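# Load the cartridge into the sealant gun

## Task

Put the cartridge into the sealant gun so that its front end sits almost fully inside the cup of the gun's front ring and its nozzle sticks out through that ring. The plunger rod can only be pulled backward while its small thumb plate, just behind the handle, is held pushed toward the gun's front; after loading the rod may stay pulled back. The loaded gun must end up resting on the table itself, not leaning on any other object, and you then declare that you are finished.

## Robot and tools

Robot: two seven-joint arms, left_arm and right_arm, each with a parallel gripper. The left gripper's fingers can fold. A part held near the fingertip quarter of the pads is squeezed normally. Held deeper toward the palm, the fingers may wrap and drag it inward, holding a thin part loosely or not at all. Pressing fingertips straight onto a surface also folds them easily unless fully closed. The right gripper's fingers are rigid. Base positions in the scene frame: left_arm (+0.049, +0.403, 0) m, right_arm (-0.003, -0.375, 0) m, both almost unrotated.

Frame: the scene frame has its origin on the table surface midway between the arms, +z up, +x out over the table, +y toward left_arm. Hand poses, targets and offset axes all use it; rotations turn about the Hand target's position. On each gripper, fingers point along its +z and close along its y. end_effector_position is the centre of the closed pads (pads 66 mm long); fingertips extend about 33 mm past it at narrow openings, about 9 mm when wide open.

Row layout (shared by execute_actions and move): one list of 20 numbers covering both arms, each in [-1, 1]. First left arm: dx, dy, dz, rx, ry, rz, gripper position, force_limit, speed, activate; then the same ten for the right arm. The six pose numbers are an offset, not a pose: they count from that arm's Hand target at the start of the action or move, along scene axes, with 1.0 = 0.6 m for dx/dy/dz and 180 degrees for the rotation vector rx/ry/rz. Sending all six as 0 asks nothing new of that arm. Gripper position: +1 fully open (140 mm), about -0.8 pads touching, -1 closes until blocked. force_limit (-1 soft to +1 hard) and speed (-1 about 30 mm/s, +1 about 250 mm/s) both default to +1; faster closes grip harder. Always resend each gripper's current position, force_limit and speed, since 0 is itself a command. activate stays 0; set 1 once only when the gripper's fault reads 7 or 13, with nothing touching the outside of the fingers (it closes, opens fully and drops what it holds).

execute_actions: actions is a list of actions; each action is a table of up to 15 rows, one per 1/30 s step; if shorter, its final row is held to step 15. Every row in an action is an offset from that action's starting Hand target, so repeating the same offset in a later action moves further. cameras: list of names, ["all"], or []; images come by default only with an empty actions list.

move: drives each gripper in a straight line toward target, either one 20-number row or a list of up to 15 rows, all offsets counted from the same starting Hand targets. speed: top path speed in m/s, 0.002 to 2 (default 0.25), one value or one per target. blend: corner rounding in metres for lists (0 = stop at each). stop_force: 20 to 40 N, same for both arms; a path ends when push against its motion reaches it. For contact, go slowly and aim a few centimetres past the surface; do not rely on it while the gripper rotates, and leave it out when moving away from something pressed. zero (only with stop_force): true re-zeros the force reading first. blocking=false returns early while the move continues (not allowed with stop_force). Nothing is avoided automatically; paths cap at 10 s. The result adds a move: line with the ending (done, off_target, moving, held, fault) and limits (paced = clipped, held = steps withheld).

wait: seconds 0 to 3600, sends nothing new. stop: brakes a running move. zoom_image: camera (cam_head_left, cam_head_right, cam_high, cam_low, cam_left_wrist, cam_right_wrist) and region [x0, y0, x1, y1] in pixels, at most 504 per side, from that camera's newest image. clear_fault: arm = left_arm or right_arm, clears a torque or force fault already reported. finished_scene: scene = this scene's number; ends the scene irreversibly.

Control: every step the commanded pose is clipped to within 70 mm and 16 degrees of the measured one. Hand target is the last commanded pose after clipping; grippers often settle a bit short, so send the remaining gap as a further offset. A blocked arm keeps pushing until told to move away; to stop pressing, command its target back past the gripper.

Results: end_effector_position (m) and end_effector_quat_wxyz, Hand target, Tool commands, gripper object_status (0 moving, 1 stopped while opening, 2 stopped while closing = something gripped, 3 at requested position or pads met), position_measured in counts (3 open, ~75 = 100 mm, 139 = 60 mm, 200 = 20 mm, 230 pads meet), fault (0 normal, 7 or 13 need activate). Also joint positions, joint torques, external joint torques, flange force along gripper axes (biased, includes held weight), joint velocities, and a Wrist depth 7x7 grid of distances ahead of each wrist camera ('-' = no data). To grip harder while status is 2, raise force_limit and change position slightly (-1 to -0.98).

Limits and hazards: contact force limit 40 N (held weight counts); joint contact torque limits 35/35/32/30/12/12/12 N m from waist to wrist roll. Exceeding these, a joint range, or joint speed causes a fault stop needing clear_fault. Joint ranges: waist ±2.901, shoulder ±1.836, upper arm roll ±2.901, elbow -3.077 to -0.117, forearm roll ±2.876, wrist pitch 0.440 to 4.622, wrist roll ±3.051 rad. Holding loads or stretching out heats motors (MOTOR HOT, then a 30 to 60 s brake). Avoid dropping parts, releasing moving parts, fast impacts, squeezing parts still resting on something, arm-to-arm contact or closing a gripper on the other arm's fingers, and anything leaving the table. Objects may occasionally get nudged by an outside push.

Each tool is called after "Request:" in YAML: its name, and indented under it one key for each argument.

## Session

Request:
execute_actions:
  actions: []

Scene clock: 0.00 s.
left_arm: end_effector_position=(+0.2952, -0.2301, +0.2726) position_measured=3 object_status=3 fault=0 end_effector_quat_wxyz=(-0.238, -0.423, +0.776, -0.402) | right_arm: end_effector_position=(+0.4033, -0.6106, +0.1103) position_measured=3 object_status=3 fault=0 end_effector_quat_wxyz=(+0.031, +0.902, -0.431, +0.026)
Joint positions: left_arm=[-1.392 -0.041 0.226 -2.286 -1.63 2.777 0.876] | right_arm=[-0.426 -0.11 -0.026 -2.527 -0.101 2.47 -1.101]
Joint velocities: within noise
Joint torques (N m): no reading
External joint torques (N m): no reading
Flange force (N): no reading
Wrist depth (mm): cam_left_wrist=[- 398 470 765 - 509 293 / 2086 2543 854 672 526 471 327 / 1822 816 631 573 486 426 360 / 1719 130 593 526 440 142 326 / - 102 479 464 406 354 93 / - 458 480 412 374 340 90 / - - 445 383 347 313 -] | cam_right_wrist=[214 217 220 223 226 227 231 / 222 225 229 231 235 241 244 / 228 235 236 242 246 250 254 / 239 123 247 253 257 146 264 / - 107 258 266 270 136 102 / - 268 273 278 284 293 92 / - 283 288 293 299 303 76]
Hand target: left_arm +0.2952, -0.2301, +0.2726; -0.238, -0.423, +0.776, -0.402 | right_arm +0.4033, -0.6106, +0.1103; +0.031, +0.902, -0.431, +0.026
Tool commands: left_gripper/position=+1.0 left_gripper/force_limit=+1.0 left_gripper/speed=+1.0 left_gripper/activate=+0.0 right_gripper/position=+1.0 right_gripper/force_limit=+1.0 right_gripper/speed=+1.0 right_gripper/activate=+0.0

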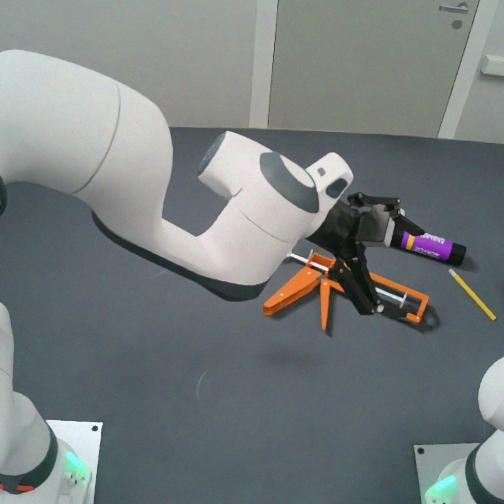

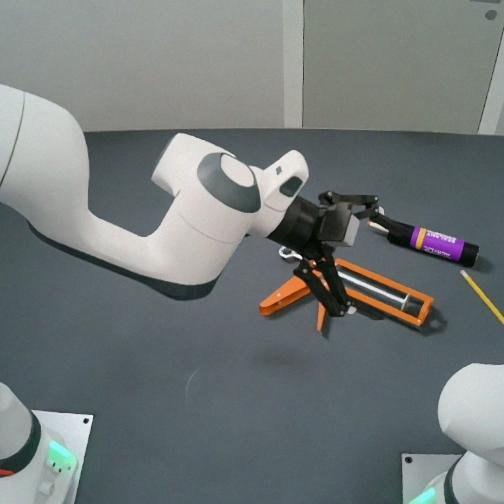

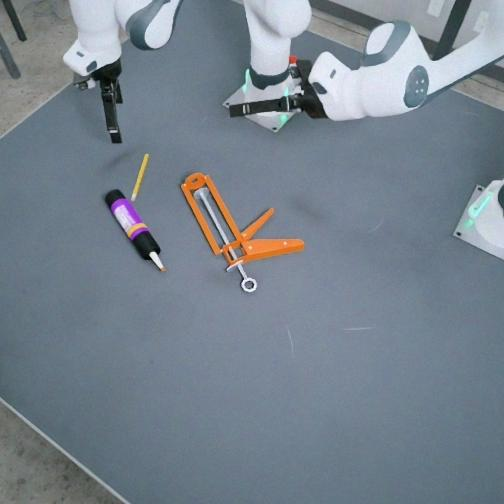

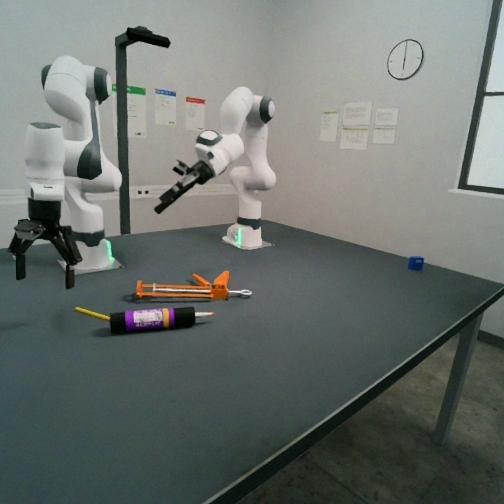

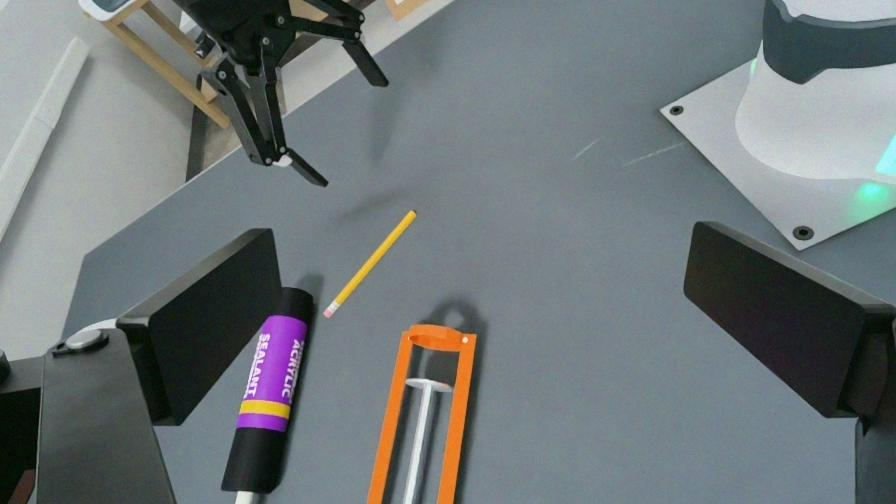

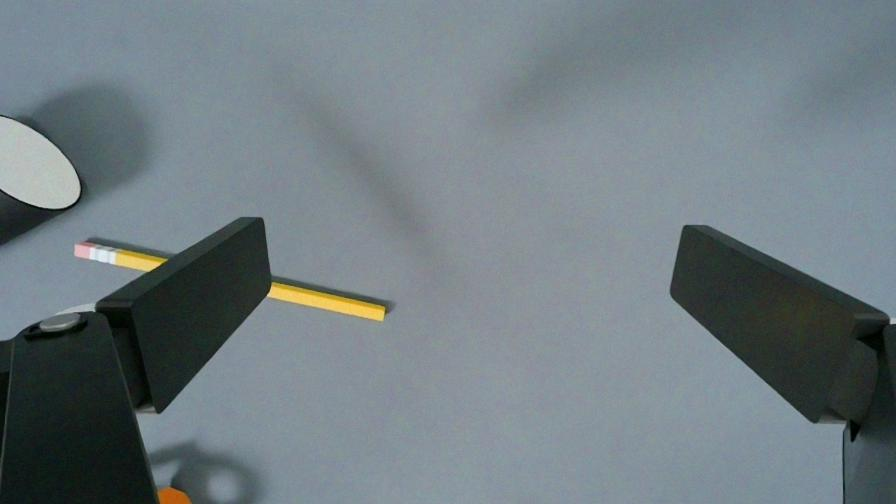

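Request:
zoom_image:
  camera: "cam_high"
  region: [90, 130, 330, 310]

Request:
zoom_image:
  camera: "cam_low"
  region: [60, 250, 270, 350]

Request:
zoom_image:
  camera: "cam_head_right"
  region: [240, 190, 504, 350]

Scaled by 2.100 from the camera's image (finer frame: 720x720).

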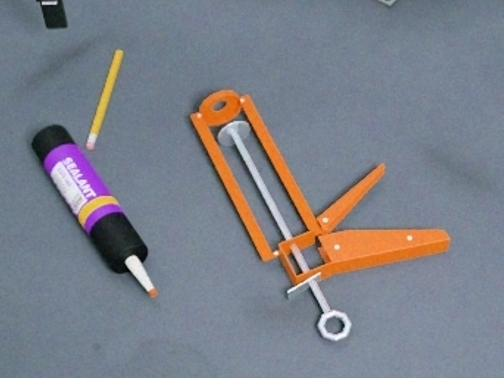

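Scaled by 2.400 from the camera's image (finer frame: 720x720).

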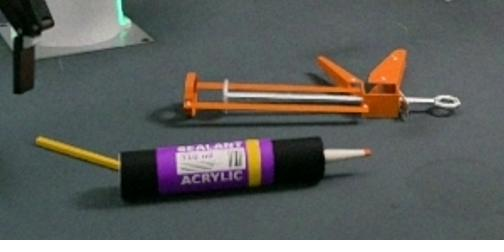

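Scaled by 1.909 from the camera's image (finer frame: 720x720).

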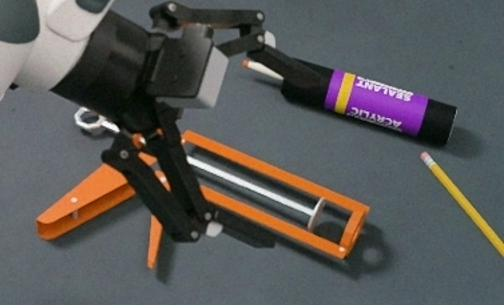

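Request:
move:
  target: [0.541, 0.65, -0.03, 0.309, -0.01, 0.002, 1, 1, 1, 0, 0.161, 0.7677, 0.266, 0.0237, 0.0105, 0.1041, 1, 1, 1, 0]
  speed: 0.35
  cameras: ["all"]

Scene clock: 66.10 s.
left_arm: end_effector_position=(+0.6197, +0.1587, +0.2549) position_measured=3 object_status=3 fault=0 end_effector_quat_wxyz=(+0.000, -0.484, +0.875, -0.002) | right_arm: end_effector_position=(+0.4999, -0.1494, +0.2700) position_measured=3 object_status=3 fault=0 end_effector_quat_wxyz=(-0.001, +0.961, -0.277, +0.000)
Joint positions: left_arm=[-0.875 0.223 0.505 -1.72 -0.117 1.917 0.233] | right_arm=[-0.05 -0.029 0.513 -1.967 0.017 1.944 -0.6]
Joint velocities: left_arm=[within noise] | right_arm=[0.001 0.001 -0.001 0.002 -0.001 0 0.004]
Joint torques (N m): left_arm=[-1.06 -36.37 3.4 23.83 1.31 2.29 0.3] | right_arm=[-0.61 -27.01 -1.01 25.03 0.41 2.33 0.1]
External joint torques (N m): left_arm=[-0.81 -0.94 -0.01 -0.69 0.63 -0.26 0.3] | right_arm=[-0.68 -0.06 -0.59 0.3 -0.33 -0.3 0.1]
Flange force (N): left_arm=[1.7 7.4 0.1] | right_arm=[1.6 -0.6 -1.3]
Wrist depth (mm): cam_left_wrist=[362 361 361 354 352 352 351 / 376 378 374 368 374 369 367 / 394 399 393 397 381 389 386 / 413 409 415 413 414 142 402 / - 102 438 438 436 423 93 / - 462 466 465 459 460 90 / - 503 504 - 492 492 -] | cam_right_wrist=[- 353 356 352 360 364 356 / 381 374 371 373 363 378 386 / - - 399 385 379 405 405 / 415 123 412 397 452 137 428 / - 106 - 448 432 136 97 / - 462 - 480 - 490 92 / - - - - 505 512 -]
Hand target: left_arm +0.6198, +0.1599, +0.2546; +0.000, -0.482, +0.876, +0.000 | right_arm +0.4999, -0.1499, +0.2699; +0.000, +0.961, -0.278, +0.000
Off the commanded pose: left_arm 0.001 m, 0 deg | right_arm 0.001 m, 0 deg.
move: done
cam_left_wrist: T_world_to_cam=[[-0.84057, 0.54162, -0.00918, 0.45112], [0.50886, 0.79531, 0.32946, -0.52055], [0.18574, 0.27226, -0.94413, 0.22604]] pos_world=[0.6021, 0.10811, 0.38905]
cam_right_wrist: T_world_to_cam=[[-0.52498, -0.85106, 0.00962, 0.14086], [-0.79737, 0.49575, 0.34415, 0.3838], [-0.29766, 0.173, -0.93886, 0.56572]] pos_world=[0.54837, -0.16826, 0.3977]

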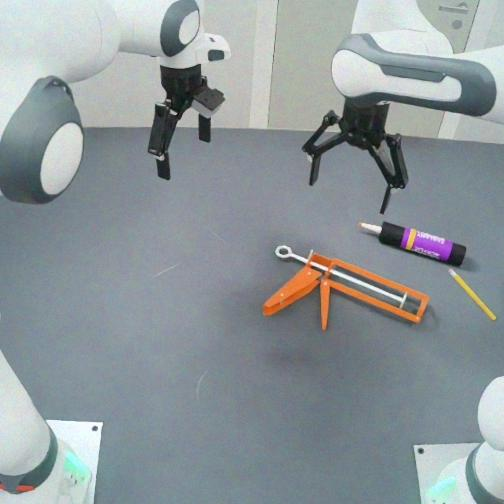

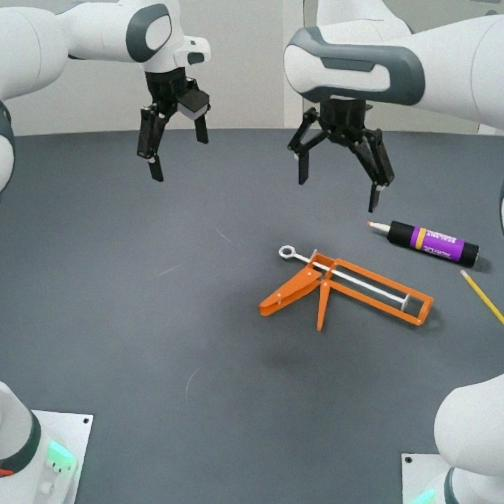

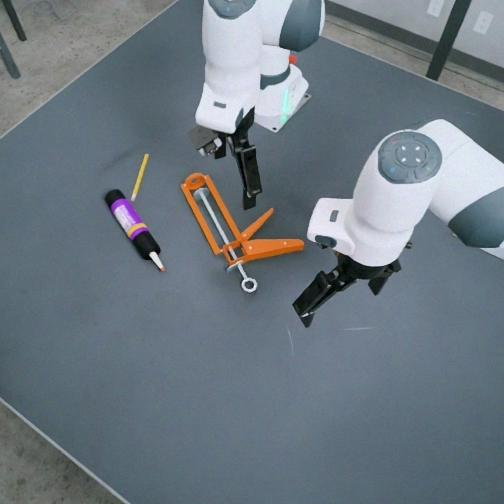

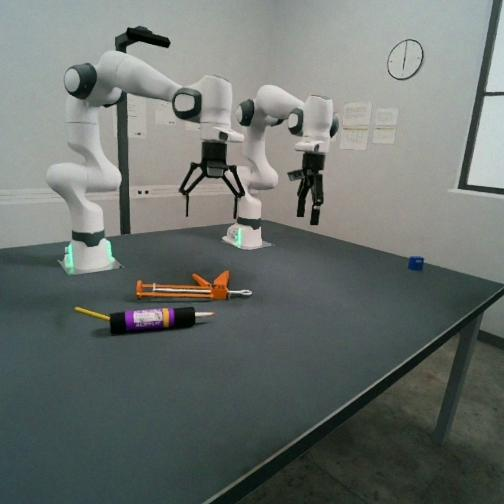

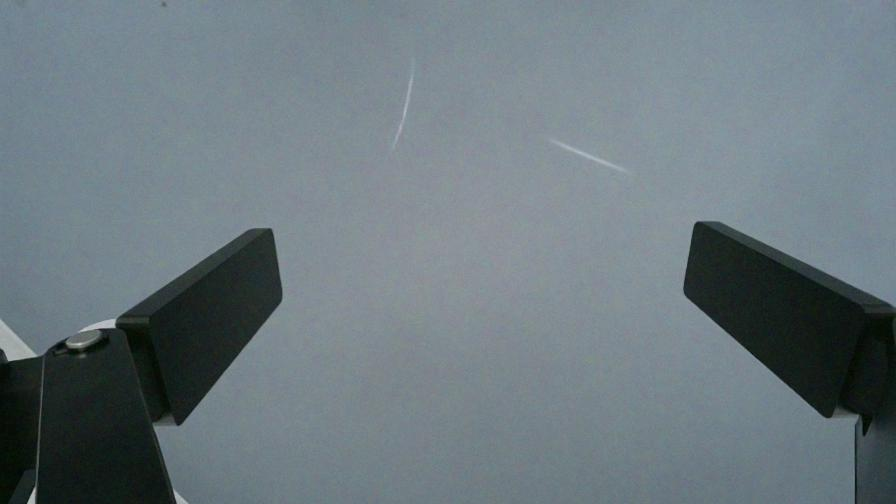

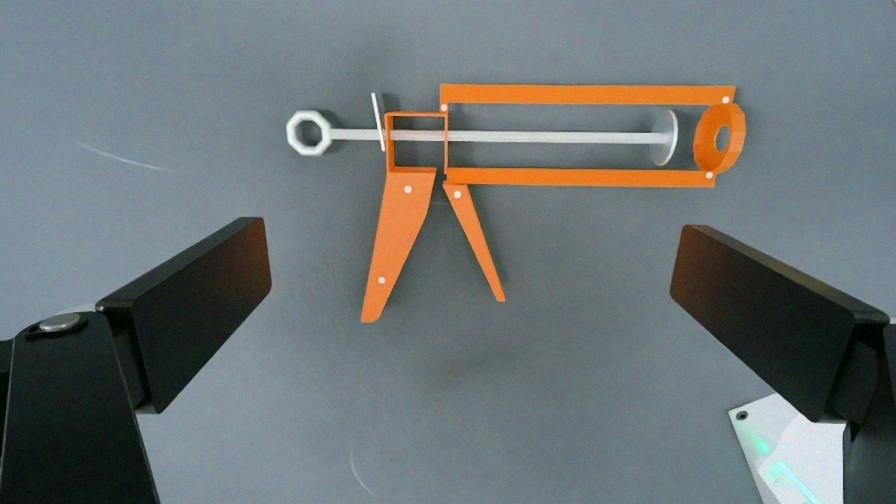

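Request:
zoom_image:
  camera: "cam_right_wrist"
  region: [270, 70, 520, 210]

Request:
zoom_image:
  camera: "cam_right_wrist"
  region: [500, 60, 750, 200]

Scaled by 2.016 from the camera's image (finer frame: 1280x720).

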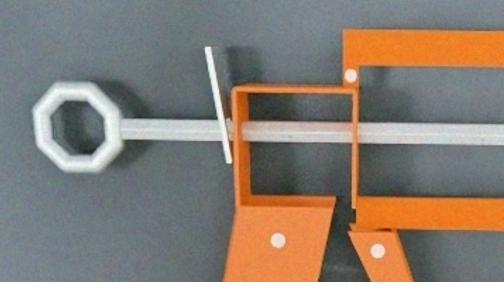

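Scaled by 2.016 from the camera's image (finer frame: 1280x720).

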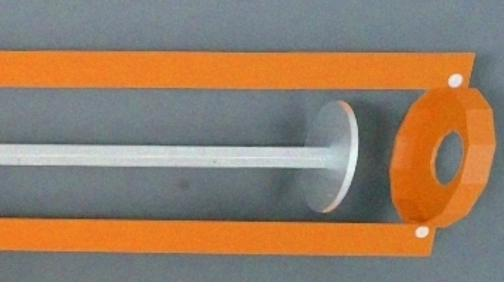

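Request:
zoom_image:
  camera: "cam_low"
  region: [125, 262, 265, 312]

Request:
zoom_image:
  camera: "cam_head_right"
  region: [250, 230, 450, 340]

Scaled by 3.600 from the camera's image (finer frame: 720x720).

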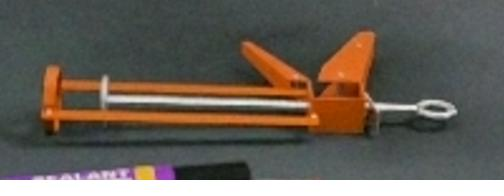

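Scaled by 2.520 from the camera's image (finer frame: 720x720).

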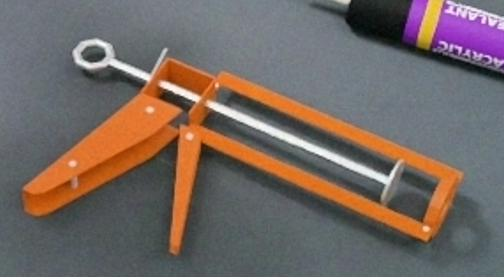

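Request:
move:
  target: [0, -0.253, -0.249, -0.2113, 0.1338, 0, 0.1, 1, 0, 0, 0.063, 0.031, -0.2, 0, 0, 0, 0.3, 1, 0, 0]
  speed: 0.25
  cameras: ["cam_left_wrist", "cam_right_wrist", "cam_low"]

Scene clock: 161.67 s.
left_arm: end_effector_position=(+0.6197, +0.0084, +0.1037) position_measured=117 object_status=3 fault=0 end_effector_quat_wxyz=(-0.335, -0.448, +0.808, -0.183) | right_arm: end_effector_position=(+0.5361, -0.1316, +0.1495) position_measured=91 object_status=3 fault=0 end_effector_quat_wxyz=(+0.001, +0.961, -0.278, -0.002)
Joint positions: left_arm=[-0.423 0.756 0.139 -1.4 -0.868 1.774 0.617] | right_arm=[-0.007 0.231 0.504 -1.99 -0.133 2.184 -0.493]
Joint velocities: left_arm=[-0.001 -0.002 0 0 -0.001 0.001 0.007] | right_arm=[within noise]
Joint torques (N m): left_arm=[-0.73 -54.23 1.69 21.94 -0.64 0.39 0.2] | right_arm=[-0.17 -34.88 2.71 23.53 0.31 2.74 0.11]
External joint torques (N m): left_arm=[-0.73 -2.35 -0.64 -0.57 0.05 -0.32 0.18] | right_arm=[-0.06 -0.42 -0.98 0.16 -0.32 0.12 0.11]
Flange force (N): left_arm=[5.0 10.9 0.2] | right_arm=[0.4 0.2 0.2]
Wrist depth (mm): cam_left_wrist=[348 340 350 335 329 359 346 / 320 313 318 305 285 278 312 / 292 290 290 289 288 287 286 / 268 272 267 264 258 264 263 / 252 88 99 246 242 94 88 / - 75 230 229 - - 68 / - - 215 214 214 - -] | cam_right_wrist=[251 251 252 253 254 257 258 / 256 262 265 261 253 263 255 / 278 278 272 275 264 281 275 / - 290 146 289 274 275 275 / 85 86 310 308 284 103 88 / - 87 336 328 339 78 75 / - - 357 364 363 - -]
Hand target: left_arm +0.6198, +0.0081, +0.1052; -0.335, -0.445, +0.810, -0.185 | right_arm +0.5377, -0.1313, +0.1499; +0.000, +0.961, -0.278, +0.000
Off the commanded pose: left_arm 0.002 m, 0 deg | right_arm 0.002 m, 0 deg.
move: done
cam_left_wrist: T_world_to_cam=[[-0.84509, 0.53456, -0.008, 0.53389], [0.48532, 0.7608, -0.43087, -0.25753], [-0.22424, -0.36801, -0.90238, 0.37931]] pos_world=[0.66122, 0.05012, 0.23559]
cam_right_wrist: T_world_to_cam=[[-0.52582, -0.85047, 0.01473, 0.17588], [-0.79497, 0.49753, 0.34712, 0.44376], [-0.30254, 0.17081, -0.93771, 0.46233]] pos_world=[0.58514, -0.15017, 0.2769]
Images, in order (width x height): cam_low 504x504, cam_left_wrist 896x504, cam_right_wrist 896x504.

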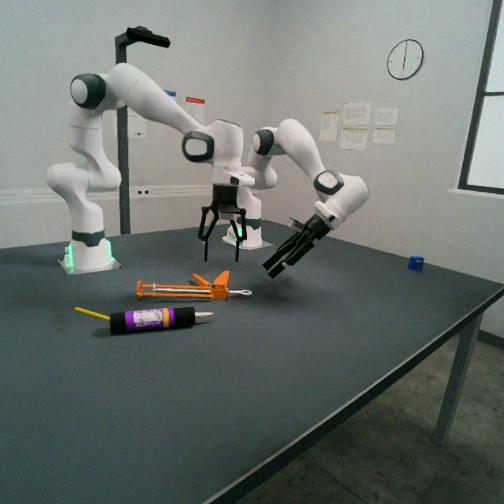

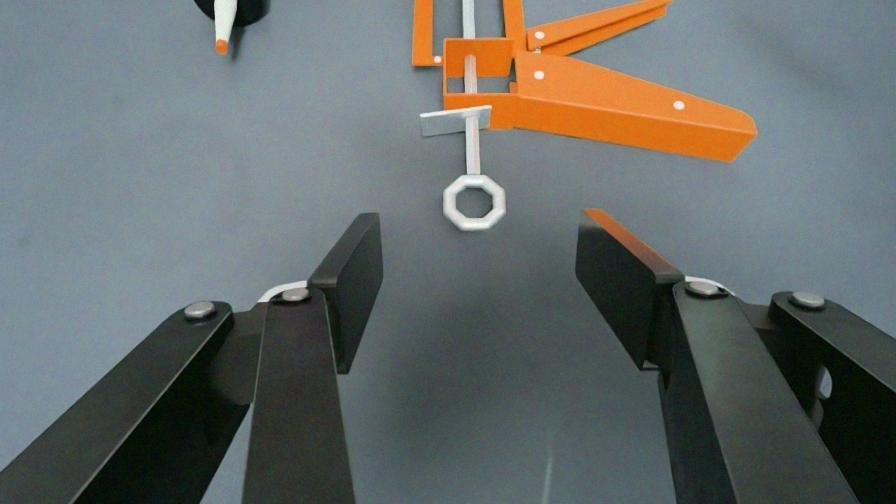

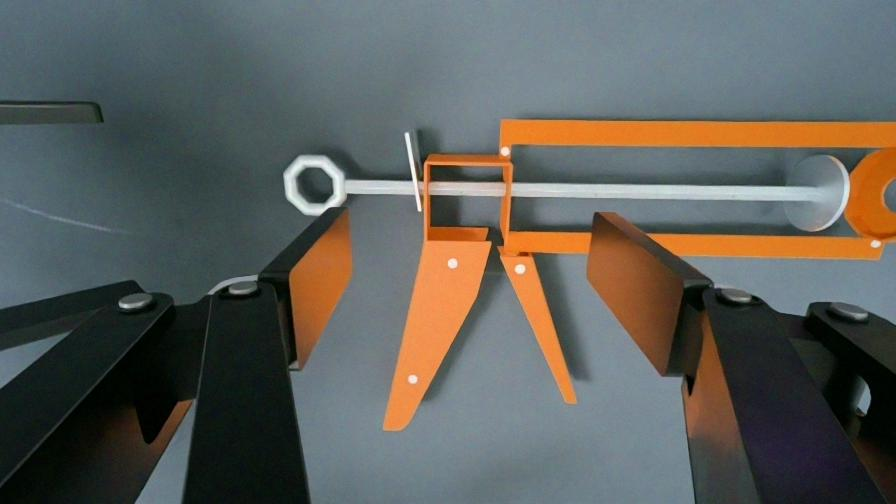

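Request:
move:
  target: [-0.049, -0.077, -0.105, 0, 0, 0, 0.1, 1, 0, 0, 0.0053, -0.0057, -0.14, 0, 0, 0, 0.12, -1, -1, 0]
  speed: 0.15
  cameras: ["cam_left_wrist", "cam_right_wrist", "cam_low"]

Scene clock: 195.50 s.
left_arm: end_effector_position=(+0.5884, -0.0373, +0.0407) position_measured=117 object_status=3 fault=0 end_effector_quat_wxyz=(-0.337, -0.447, +0.809, -0.182) | right_arm: end_effector_position=(+0.5393, -0.1352, +0.0652) position_measured=114 object_status=3 fault=0 end_effector_quat_wxyz=(+0.001, +0.961, -0.277, -0.002)
Joint positions: left_arm=[-0.486 0.816 0.101 -1.463 -0.914 1.911 0.653] | right_arm=[0.028 0.369 0.453 -2.041 -0.223 2.358 -0.442]
Joint velocities: left_arm=[0.001 -0.002 -0.001 0.002 -0.001 0.002 0.004] | right_arm=[0 0.001 0 0 0 0.004 0.006]
Joint torques (N m): left_arm=[-0.72 -54.52 1.18 20.93 -0.93 0.82 0.25] | right_arm=[-0.02 -38.6 4.4 21.13 0.29 2.79 0.13]
External joint torques (N m): left_arm=[-0.81 -2.61 -0.73 -0.51 -0.46 0.17 0.23] | right_arm=[-0.14 -1.07 -1.17 -0.22 -0.24 0.18 0.13]
Flange force (N): left_arm=[5.6 11.7 -0.3] | right_arm=[-1.4 2.9 -0.4]
Wrist depth (mm): cam_left_wrist=[259 258 257 152 212 256 256 / 233 232 232 207 204 198 194 / 213 212 212 211 208 211 207 / 196 196 199 189 189 195 194 / 181 91 96 181 177 94 88 / - 75 168 170 168 - 68 / - - - 157 157 - -] | cam_right_wrist=[176 177 177 178 179 180 181 / 184 184 186 187 188 189 190 / 195 196 196 195 196 200 200 / 206 207 142 209 160 206 207 / 214 82 118 192 196 94 196 / - 76 236 203 235 65 80 / - - - 247 254 - -]
Hand target: left_arm +0.5904, -0.0381, +0.0422; -0.335, -0.445, +0.810, -0.185 | right_arm +0.5409, -0.1348, +0.0659; +0.000, +0.961, -0.278, +0.000
Off the commanded pose: left_arm 0.003 m, 0 deg | right_arm 0.002 m, 0 deg.
move: done
cam_left_wrist: T_world_to_cam=[[-0.84245, 0.53875, -0.00517, 0.52987], [0.48776, 0.75858, -0.43202, -0.23614], [-0.22883, -0.36648, -0.90185, 0.30133]] pos_world=[0.63052, 0.0041, 0.17248]
cam_right_wrist: T_world_to_cam=[[-0.52546, -0.85067, 0.01552, 0.17539], [-0.79493, 0.49737, 0.34743, 0.4773], [-0.30327, 0.17022, -0.93758, 0.3853]] pos_world=[0.58843, -0.15378, 0.1927]
Images, in order (width x height): cam_low 504x504, cam_left_wrist 896x504, cam_right_wrist 896x504.

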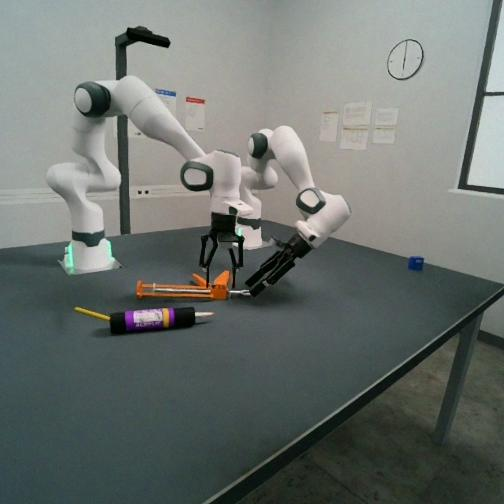

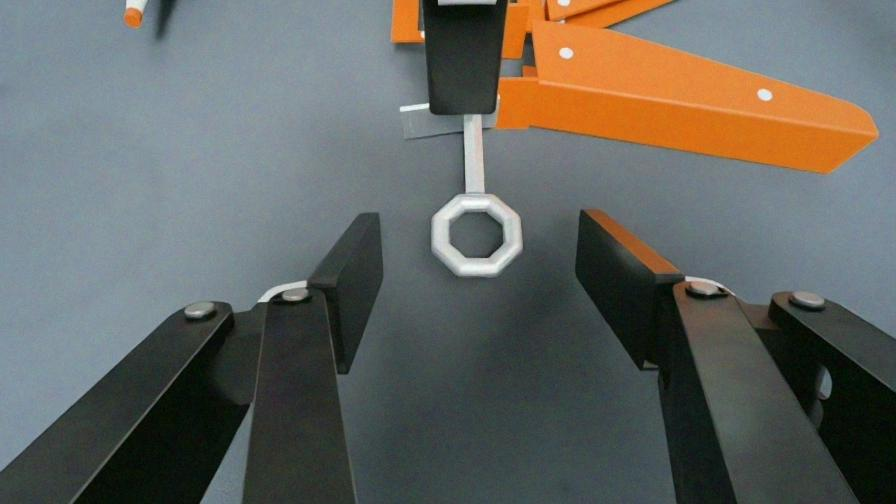

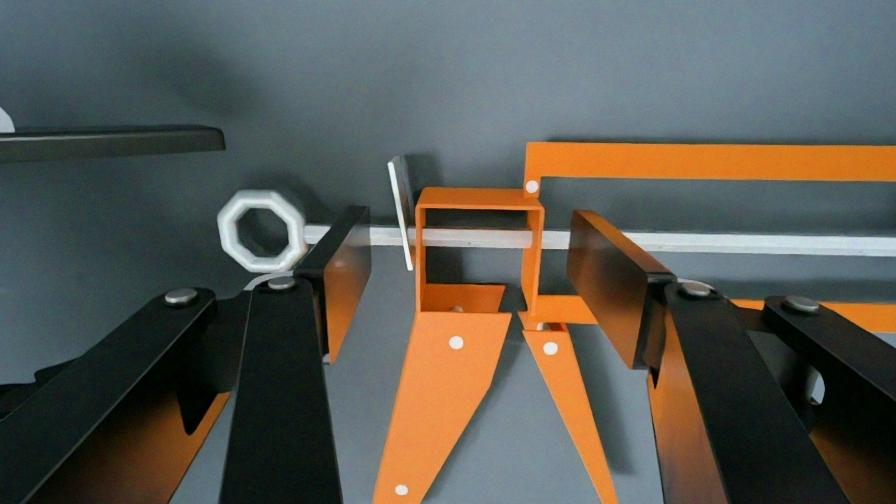

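Request:
execute_actions:
  actions:
    - [[0,0,0,0,0,0,0.1,-0.7,-1,0,0,0,0,0,0,0,-1,-0.9,-1,0]]
    - [[0,0,0,0,0,0,-1,-0.7,-1,0,0,0,0,0,0,0,-1,-0.9,-1,0]]
    - [[0,0,0,0,0,0,-1,-0.7,-1,0,0,0,0,0,0,0,-1,-0.9,-1,0]]
  cameras: ["cam_left_wrist", "cam_right_wrist"]

Scene clock: 205.73 s.
left_arm: end_effector_position=(+0.5911, -0.0349, +0.0408) position_measured=176 object_status=2 fault=0 end_effector_quat_wxyz=(-0.335, -0.448, +0.808, -0.183) | right_arm: end_effector_position=(+0.5411, -0.1375, +0.0670) position_measured=230 object_status=0 fault=0 end_effector_quat_wxyz=(+0.002, +0.960, -0.279, +0.000)
Joint positions: left_arm=[-0.483 0.815 0.102 -1.462 -0.914 1.913 0.655] | right_arm=[0.029 0.365 0.448 -2.04 -0.224 2.356 -0.44]
Joint torques (N m): left_arm=[-2.66 -54.3 0.3 20.78 -0.85 0.77 0.33] | right_arm=[0.08 -36.83 5.4 21.1 0.67 3.12 0.07]
External joint torques (N m): left_arm=[-2.83 -2.48 -1.66 -0.63 -0.38 0.11 0.31] | right_arm=[0.11 0.64 0.07 -0.29 0.13 0.51 0.07]
External joint torques at the end of the 1st action: left_arm=[-0.58 -2.38 -0.48 -0.72 -0.37 0.15 0.2] | right_arm=[-0.35 -1.14 -1.39 -0.19 -0.17 0.15 0.13]
External joint torques at the end of the 2nd action: left_arm=[-0.46 -2.7 -0.4 -0.59 -0.34 0.19 0.26] | right_arm=[0.09 0.05 0.17 -0.34 -0.09 0.46 0.1]
Flange force (N): left_arm=[7.5 12.3 1.8] | right_arm=[-0.4 0.1 2.2]
Flange force at the end of the 1st action (N): left_arm=[5.2 12.0 -0.5] | right_arm=[-1.2 3.3 -0.6]
Flange force at the end of the 2nd action (N): left_arm=[5.4 12.4 -0.9] | right_arm=[-1.3 1.3 1.3]
Wrist depth (mm): cam_left_wrist=[260 258 257 224 224 253 255 / 235 233 233 214 196 191 231 / 214 213 212 209 211 207 203 / 197 196 196 174 174 194 194 / 182 184 93 176 120 92 179 / 172 - - 170 168 - - / - - - 158 - - -] | cam_right_wrist=[178 179 179 180 181 180 183 / 186 188 188 190 190 189 192 / 193 193 196 181 200 202 202 / - 206 205 142 212 213 215 / 166 178 88 89 89 198 227 / 152 - 69 66 - 68 240 / - - 69 - - 64 -]
Hand target: left_arm +0.5904, -0.0381, +0.0422; -0.335, -0.445, +0.810, -0.185 | right_arm +0.5409, -0.1348, +0.0659; +0.000, +0.961, -0.278, +0.000
Off the commanded pose: left_arm 0.004 m, 0 deg | right_arm 0.003 m, 0 deg.
Step readings (end_effector_position of left_arm | right_arm; steps 1 to 15: 1st action; 16 to 30: 2nd action; 31 to 45: 3rd action):
0: (+0.5886, -0.0373, +0.0406) | (+0.5395, -0.1352, +0.0653)
1: (+0.5886, -0.0373, +0.0406) | (+0.5395, -0.1352, +0.0653)
2: (+0.5886, -0.0373, +0.0406) | (+0.5395, -0.1352, +0.0652)
4: (+0.5886, -0.0374, +0.0406) | (+0.5395, -0.1352, +0.0652)
8: (+0.5886, -0.0374, +0.0406) | (+0.5395, -0.1352, +0.0652)
15: (+0.5886, -0.0374, +0.0406) | (+0.5395, -0.1352, +0.0652)
16: (+0.5886, -0.0374, +0.0406) | (+0.5395, -0.1352, +0.0652)
17: (+0.5886, -0.0374, +0.0406) | (+0.5395, -0.1352, +0.0652)
19: (+0.5886, -0.0374, +0.0406) | (+0.5395, -0.1352, +0.0652)
23: (+0.5886, -0.0374, +0.0407) | (+0.5395, -0.1352, +0.0652)
30: (+0.5886, -0.0374, +0.0407) | (+0.5401, -0.1360, +0.0659)
31: (+0.5886, -0.0374, +0.0407) | (+0.5402, -0.1361, +0.0660)
32: (+0.5886, -0.0374, +0.0407) | (+0.5403, -0.1361, +0.0661)
34: (+0.5886, -0.0374, +0.0407) | (+0.5404, -0.1362, +0.0663)
38: (+0.5886, -0.0374, +0.0407) | (+0.5408, -0.1364, +0.0666)
45: (+0.5886, -0.0374, +0.0407) | (+0.5412, -0.1366, +0.0671)
cam_left_wrist: T_world_to_cam=[[-0.84481, 0.53501, -0.0075, 0.53215], [0.48566, 0.76087, -0.43037, -0.23803], [-0.22455, -0.36722, -0.90262, 0.30039]] pos_world=[0.63262, 0.00672, 0.17269]
cam_right_wrist: T_world_to_cam=[[-0.52886, -0.84855, 0.01623, 0.17654], [-0.7942, 0.50155, 0.34308, 0.47973], [-0.29926, 0.16855, -0.93917, 0.3856]] pos_world=[0.58976, -0.15579, 0.1947]

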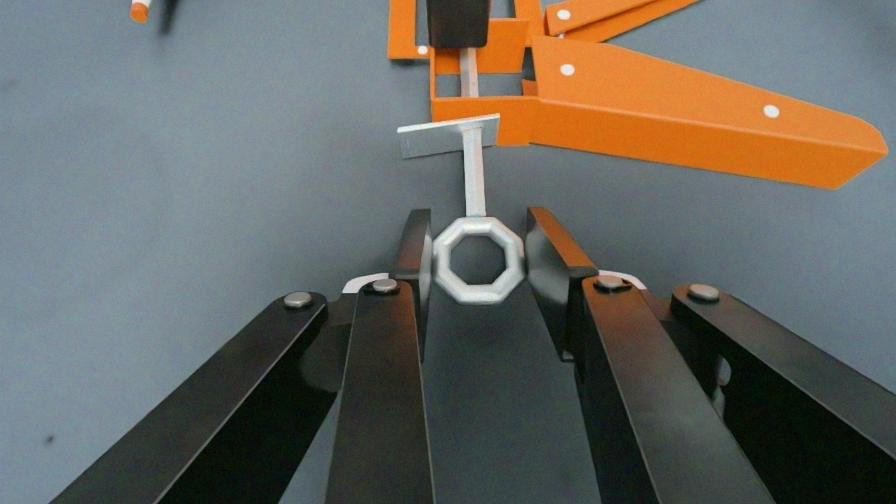

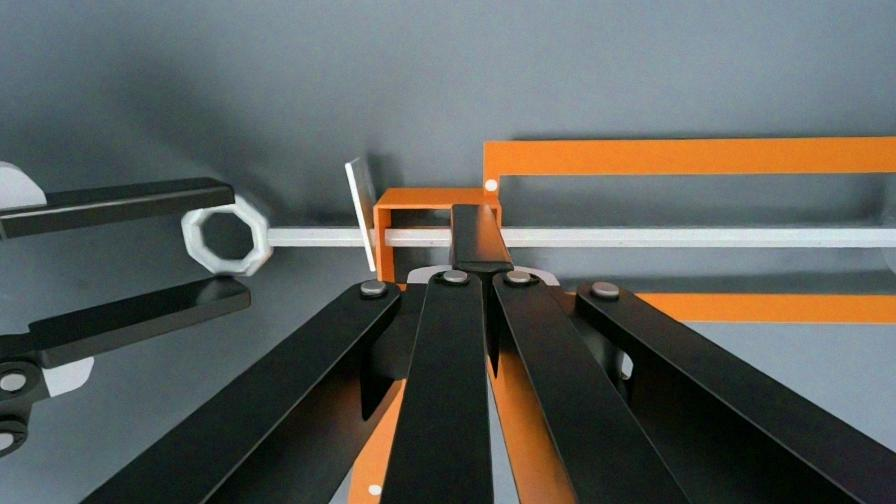

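Request:
move:
  target:
    - [0,0,0,0,0,0,-1,-0.7,-1,0, 0,0,0.05,0,0,0,-1,-0.9,-1,0]
    - [0,0,0,0,0,0,-1,-0.7,-1,0, 0.0168,0.0163,0.05,0,0,0,0.14,-0.9,0,0]
    - [0,0,0,0,0,0,-1,-0.7,-1,0, 0.0168,0.0163,-0.0165,0,0,0,0.14,-0.9,0,0]
  speed: 0.15
  cameras: ["cam_left_wrist", "cam_right_wrist"]

Scene clock: 285.43 s.
left_arm: end_effector_position=(+0.5909, -0.0357, +0.0408) position_measured=176 object_status=2 fault=0 end_effector_quat_wxyz=(-0.335, -0.448, +0.809, -0.183) | right_arm: end_effector_position=(+0.5491, -0.1255, +0.0549) position_measured=112 object_status=3 fault=0 end_effector_quat_wxyz=(+0.001, +0.961, -0.277, -0.003)
Joint positions: left_arm=[-0.483 0.815 0.1 -1.462 -0.914 1.914 0.655] | right_arm=[0.06 0.421 0.431 -1.991 -0.241 2.357 -0.424]
Joint velocities: left_arm=[within noise] | right_arm=[0.001 0 -0.002 0 -0.002 0.006 0.007]
Joint torques (N m): left_arm=[-2.05 -54.57 0.25 21.17 -0.92 0.54 0.23] | right_arm=[-0.08 -40.5 4.29 21.08 0.3 2.79 0.1]
External joint torques (N m): left_arm=[-2.22 -2.65 -1.7 -0.31 -0.45 -0.13 0.21] | right_arm=[-0.24 -1.27 -1.81 -0.13 -0.24 0.19 0.1]
Flange force (N): left_arm=[6.8 10.4 0.7] | right_arm=[-1.1 3.2 -0.4]
Wrist depth (mm): cam_left_wrist=[259 258 257 107 224 255 254 / 235 234 233 167 197 191 230 / 214 213 212 208 211 207 203 / 197 198 196 175 176 194 193 / 182 184 93 176 120 92 179 / 172 70 73 170 168 - - / - - - 157 - - -] | cam_right_wrist=[167 166 166 168 169 171 171 / 175 176 177 178 178 179 180 / 183 182 186 184 169 168 165 / 197 195 146 178 166 178 178 / 203 83 121 203 185 94 188 / - 77 224 187 198 - 76 / - - 240 235 242 - -]
Hand target: left_arm +0.5904, -0.0381, +0.0422; -0.335, -0.445, +0.810, -0.185 | right_arm +0.5510, -0.1250, +0.0560; +0.000, +0.961, -0.278, +0.000
Off the commanded pose: left_arm 0.003 m, 0 deg | right_arm 0.002 m, 0 deg.
move: done
cam_left_wrist: T_world_to_cam=[[-0.84466, 0.53524, -0.00818, 0.53238], [0.48603, 0.76041, -0.43076, -0.23752], [-0.22435, -0.36782, -0.90243, 0.30003]] pos_world=[0.63242, 0.00601, 0.17279]
cam_right_wrist: T_world_to_cam=[[-0.52557, -0.8506, 0.01611, 0.18906], [-0.79456, 0.49753, 0.34804, 0.48359], [-0.30405, 0.17012, -0.93734, 0.3773]] pos_world=[0.59833, -0.14398, 0.1823]

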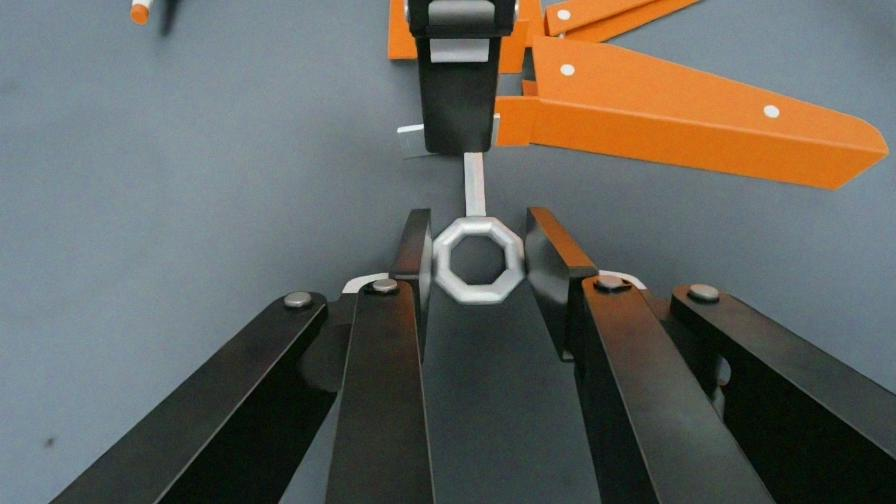

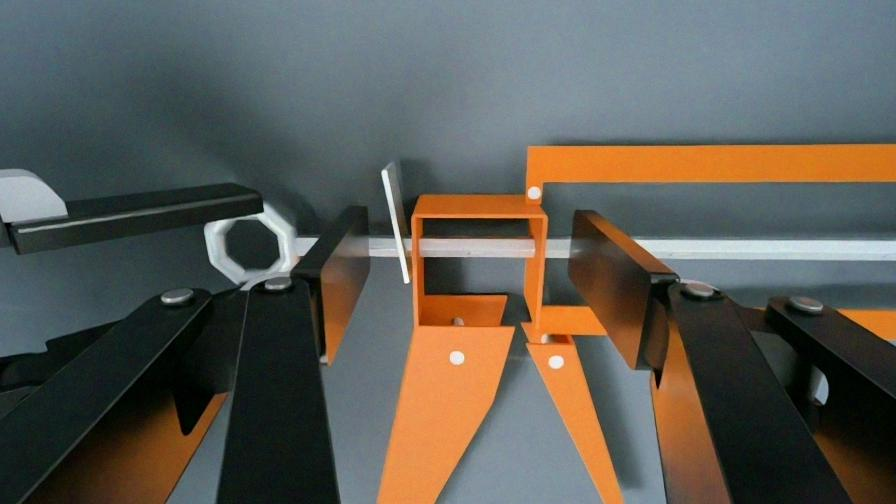

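Request:
execute_actions:
  actions:
    - [[0,0,0,0,0,0,-1,-0.7,-1,0,0,0,0,0,0,0,-1,-0.9,-1,0]]
    - [[0,0,0,0,0,0,-1,-0.7,-1,0,0,0,0,0,0,0,-1,-0.9,-1,0]]
  cameras: ["cam_left_wrist", "cam_right_wrist"]

Scene clock: 289.90 s.
left_arm: end_effector_position=(+0.5907, -0.0361, +0.0408) position_measured=176 object_status=2 fault=0 end_effector_quat_wxyz=(-0.335, -0.448, +0.809, -0.183) | right_arm: end_effector_position=(+0.5496, -0.1253, +0.0553) position_measured=144 object_status=2 fault=0 end_effector_quat_wxyz=(+0.001, +0.961, -0.278, -0.002)
Joint positions: left_arm=[-0.483 0.815 0.099 -1.462 -0.914 1.915 0.655] | right_arm=[0.062 0.42 0.43 -1.991 -0.241 2.358 -0.423]
Joint torques (N m): left_arm=[-1.77 -54.46 0.42 20.69 -0.72 0.52 0.17] | right_arm=[-0.29 -40.34 4.87 21.64 0.51 3.09 0.09]
External joint torques (N m): left_arm=[-1.65 -2.38 -1.31 -0.85 -0.24 -0.13 0.14] | right_arm=[-0.29 -1.16 -1.05 0.46 -0.03 0.5 0.09]
External joint torques at the end of the 1st action: left_arm=[-1.91 -2.7 -1.46 -0.36 -0.44 -0.09 0.24] | right_arm=[-0.51 -1.6 -0.91 -0.02 -0.14 0.16 0.07]
Flange force (N): left_arm=[6.5 12.2 0.3] | right_arm=[-0.4 1.8 -0.6]
Flange force at the end of the 1st action (N): left_arm=[6.7 11.0 0.3] | right_arm=[-1.7 4.2 -2.0]
Wrist depth (mm): cam_left_wrist=[260 259 256 149 224 255 255 / 235 233 233 189 197 191 230 / 214 213 212 212 211 207 203 / 197 197 196 181 174 194 193 / 182 184 93 176 120 92 179 / 172 70 73 171 168 - - / - - - 157 - - -] | cam_right_wrist=[167 168 168 169 169 171 172 / 176 177 177 178 178 179 180 / 184 182 186 186 169 168 167 / 198 195 179 179 171 196 197 / 205 82 93 204 149 92 189 / - 69 69 189 223 67 - / - 68 - 235 - - 70]
Hand target: left_arm +0.5904, -0.0381, +0.0422; -0.335, -0.445, +0.810, -0.185 | right_arm +0.5510, -0.1250, +0.0560; +0.000, +0.961, -0.278, +0.000
Off the commanded pose: left_arm 0.002 m, 0 deg | right_arm 0.002 m, 0 deg.
Step readings (end_effector_position of left_arm | right_arm; steps 1 to 15: 1st action; 16 to 30: 2nd action):
0: (+0.5909, -0.0357, +0.0408) | (+0.5493, -0.1254, +0.0550)
1: (+0.5909, -0.0357, +0.0408) | (+0.5493, -0.1254, +0.0550)
2: (+0.5909, -0.0357, +0.0408) | (+0.5493, -0.1254, +0.0550)
4: (+0.5909, -0.0357, +0.0408) | (+0.5493, -0.1254, +0.0550)
8: (+0.5909, -0.0357, +0.0408) | (+0.5493, -0.1254, +0.0549)
15: (+0.5909, -0.0357, +0.0408) | (+0.5493, -0.1255, +0.0549)
16: (+0.5909, -0.0357, +0.0408) | (+0.5493, -0.1255, +0.0549)
17: (+0.5909, -0.0357, +0.0408) | (+0.5494, -0.1255, +0.0549)
19: (+0.5906, -0.0360, +0.0408) | (+0.5496, -0.1250, +0.0551)
23: (+0.5906, -0.0361, +0.0408) | (+0.5496, -0.1251, +0.0552)
30: (+0.5907, -0.0361, +0.0408) | (+0.5496, -0.1253, +0.0553)
cam_left_wrist: T_world_to_cam=[[-0.84442, 0.53562, -0.00832, 0.53221], [0.48635, 0.76005, -0.43102, -0.23727], [-0.22454, -0.36801, -0.9023, 0.29982]] pos_world=[0.63212, 0.00561, 0.17269]
cam_right_wrist: T_world_to_cam=[[-0.52665, -0.84995, 0.01533, 0.19018], [-0.7945, 0.49855, 0.34674, 0.48396], [-0.30235, 0.17042, -0.93784, 0.37696]] pos_world=[0.59864, -0.14388, 0.1828]

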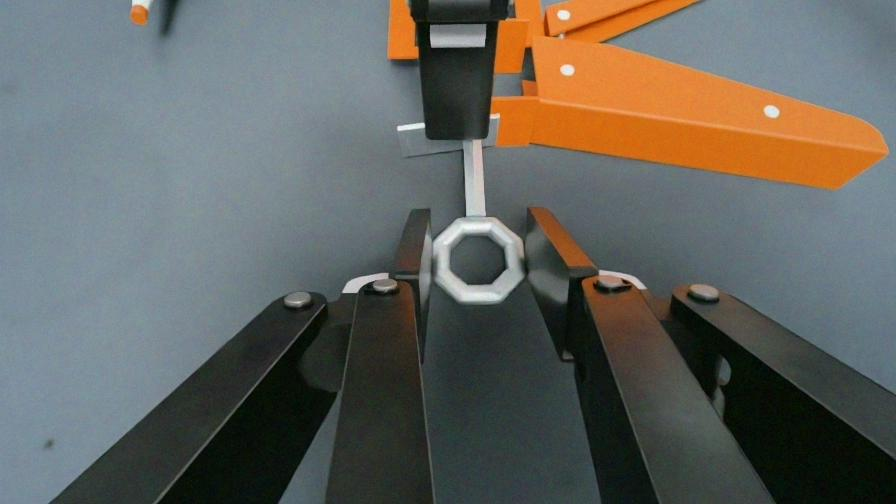

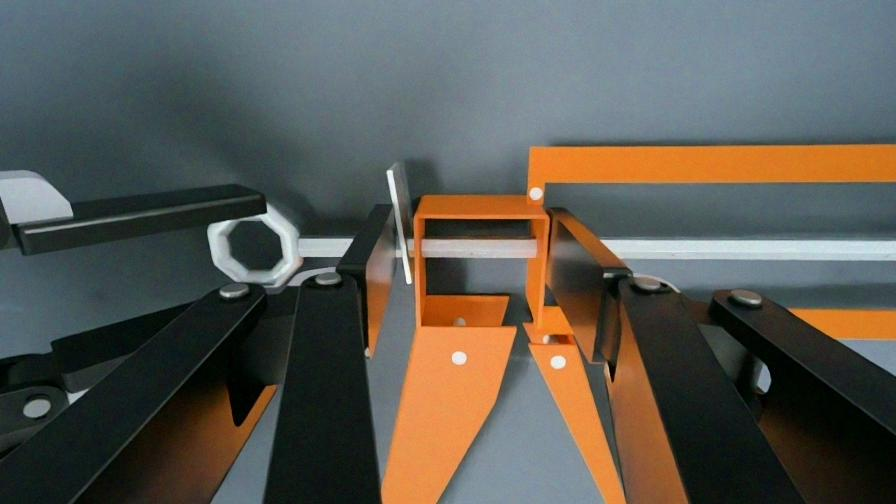

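Request:
execute_actions:
  actions:
    - [[0,0,0,0,0,0,-1,-0.7,-1,0,0,0,0,0,0,0,-0.98,-0.2,-1,0]]
    - [[0,0,0,0,0,0,-1,-0.7,-1,0,0,0,0,0,0,0,-0.98,-0.2,-1,0]]
  cameras: ["cam_right_wrist"]

Request:
zoom_image:
  camera: "cam_right_wrist"
  region: [330, 140, 630, 310]

Scene clock: 298.43 s.
left_arm: end_effector_position=(+0.5914, -0.0355, +0.0408) position_measured=176 object_status=2 fault=0 end_effector_quat_wxyz=(-0.335, -0.448, +0.808, -0.184) | right_arm: end_effector_position=(+0.5497, -0.1267, +0.0559) position_measured=152 object_status=2 fault=0 end_effector_quat_wxyz=(+0.002, +0.960, -0.279, -0.002)
Joint positions: left_arm=[-0.481 0.815 0.099 -1.462 -0.914 1.915 0.655] | right_arm=[0.062 0.418 0.428 -1.991 -0.242 2.355 -0.423]
Joint torques (N m): left_arm=[-2.3 -54.53 0.09 20.77 -0.8 0.45 0.23] | right_arm=[0.07 -39.84 5.27 21.85 0.59 3.16 0.07]
External joint torques (N m): left_arm=[-2.16 -2.49 -1.62 -0.76 -0.32 -0.19 0.21] | right_arm=[-0.06 -0.66 -0.72 0.65 0.05 0.57 0.07]
External joint torques at the end of the 1st action: left_arm=[-2.16 -2.14 -1.6 -0.95 -0.28 -0.21 0.21] | right_arm=[0.15 -0.49 -0.56 0.56 0.05 0.57 0.06]
Flange force (N): left_arm=[7.0 12.2 0.7] | right_arm=[0.4 -0.1 0.2]
Flange force at the end of the 1st action (N): left_arm=[6.6 12.1 1.0] | right_arm=[0.2 -0.4 0.5]
Wrist depth (mm): cam_left_wrist=[260 259 257 154 223 255 254 / 235 233 234 199 197 191 230 / 214 213 212 211 211 207 203 / 197 196 196 174 174 194 193 / 182 185 93 176 107 92 179 / 172 70 73 171 - - - / - - - 157 - - -] | cam_right_wrist=[168 168 169 170 169 171 173 / 176 177 177 178 179 179 182 / 184 183 187 186 168 169 191 / 198 197 179 178 164 197 176 / 203 81 93 204 110 93 188 / - 69 66 191 224 71 - / - 66 - 236 243 - 68]
Hand target: left_arm +0.5904, -0.0381, +0.0422; -0.335, -0.445, +0.810, -0.185 | right_arm +0.5510, -0.1250, +0.0560; +0.000, +0.961, -0.278, +0.000
Off the commanded pose: left_arm 0.003 m, 0 deg | right_arm 0.002 m, 0 deg.
Step readings (end_effector_position of left_arm | right_arm; steps 1 to 15: 1st action; 16 to 30: 2nd action):
0: (+0.5907, -0.0361, +0.0408) | (+0.5496, -0.1253, +0.0553)
1: (+0.5907, -0.0361, +0.0408) | (+0.5496, -0.1253, +0.0553)
2: (+0.5907, -0.0361, +0.0408) | (+0.5495, -0.1254, +0.0553)
4: (+0.5909, -0.0360, +0.0408) | (+0.5495, -0.1260, +0.0555)
8: (+0.5914, -0.0355, +0.0408) | (+0.5497, -0.1267, +0.0559)
15: (+0.5914, -0.0355, +0.0408) | (+0.5497, -0.1267, +0.0559)
16: (+0.5914, -0.0355, +0.0408) | (+0.5497, -0.1267, +0.0559)
17: (+0.5914, -0.0355, +0.0408) | (+0.5497, -0.1267, +0.0559)
19: (+0.5914, -0.0355, +0.0408) | (+0.5497, -0.1267, +0.0559)
23: (+0.5914, -0.0355, +0.0408) | (+0.5497, -0.1267, +0.0559)
30: (+0.5914, -0.0355, +0.0408) | (+0.5497, -0.1267, +0.0559)
cam_right_wrist: T_world_to_cam=[[-0.52777, -0.84921, 0.01738, 0.1896], [-0.79367, 0.50034, 0.34604, 0.48433], [-0.30256, 0.16884, -0.93806, 0.37769]] pos_world=[0.59874, -0.14509, 0.1834]

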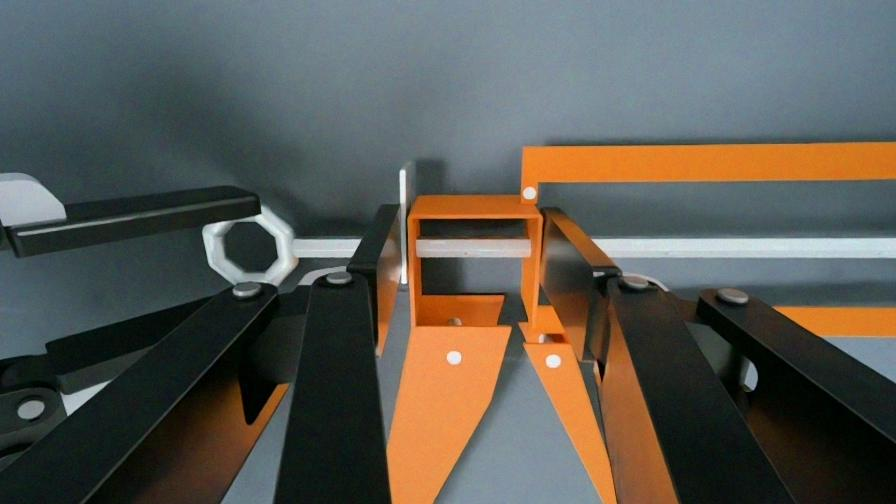

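Scaled by 1.680 from the camera's image (finer frame: 1280x720).

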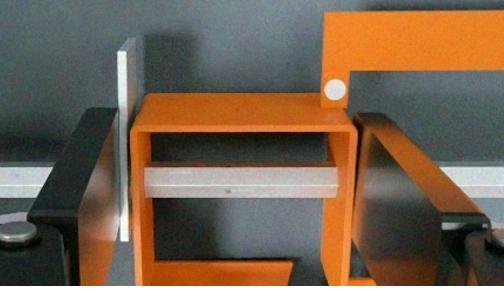

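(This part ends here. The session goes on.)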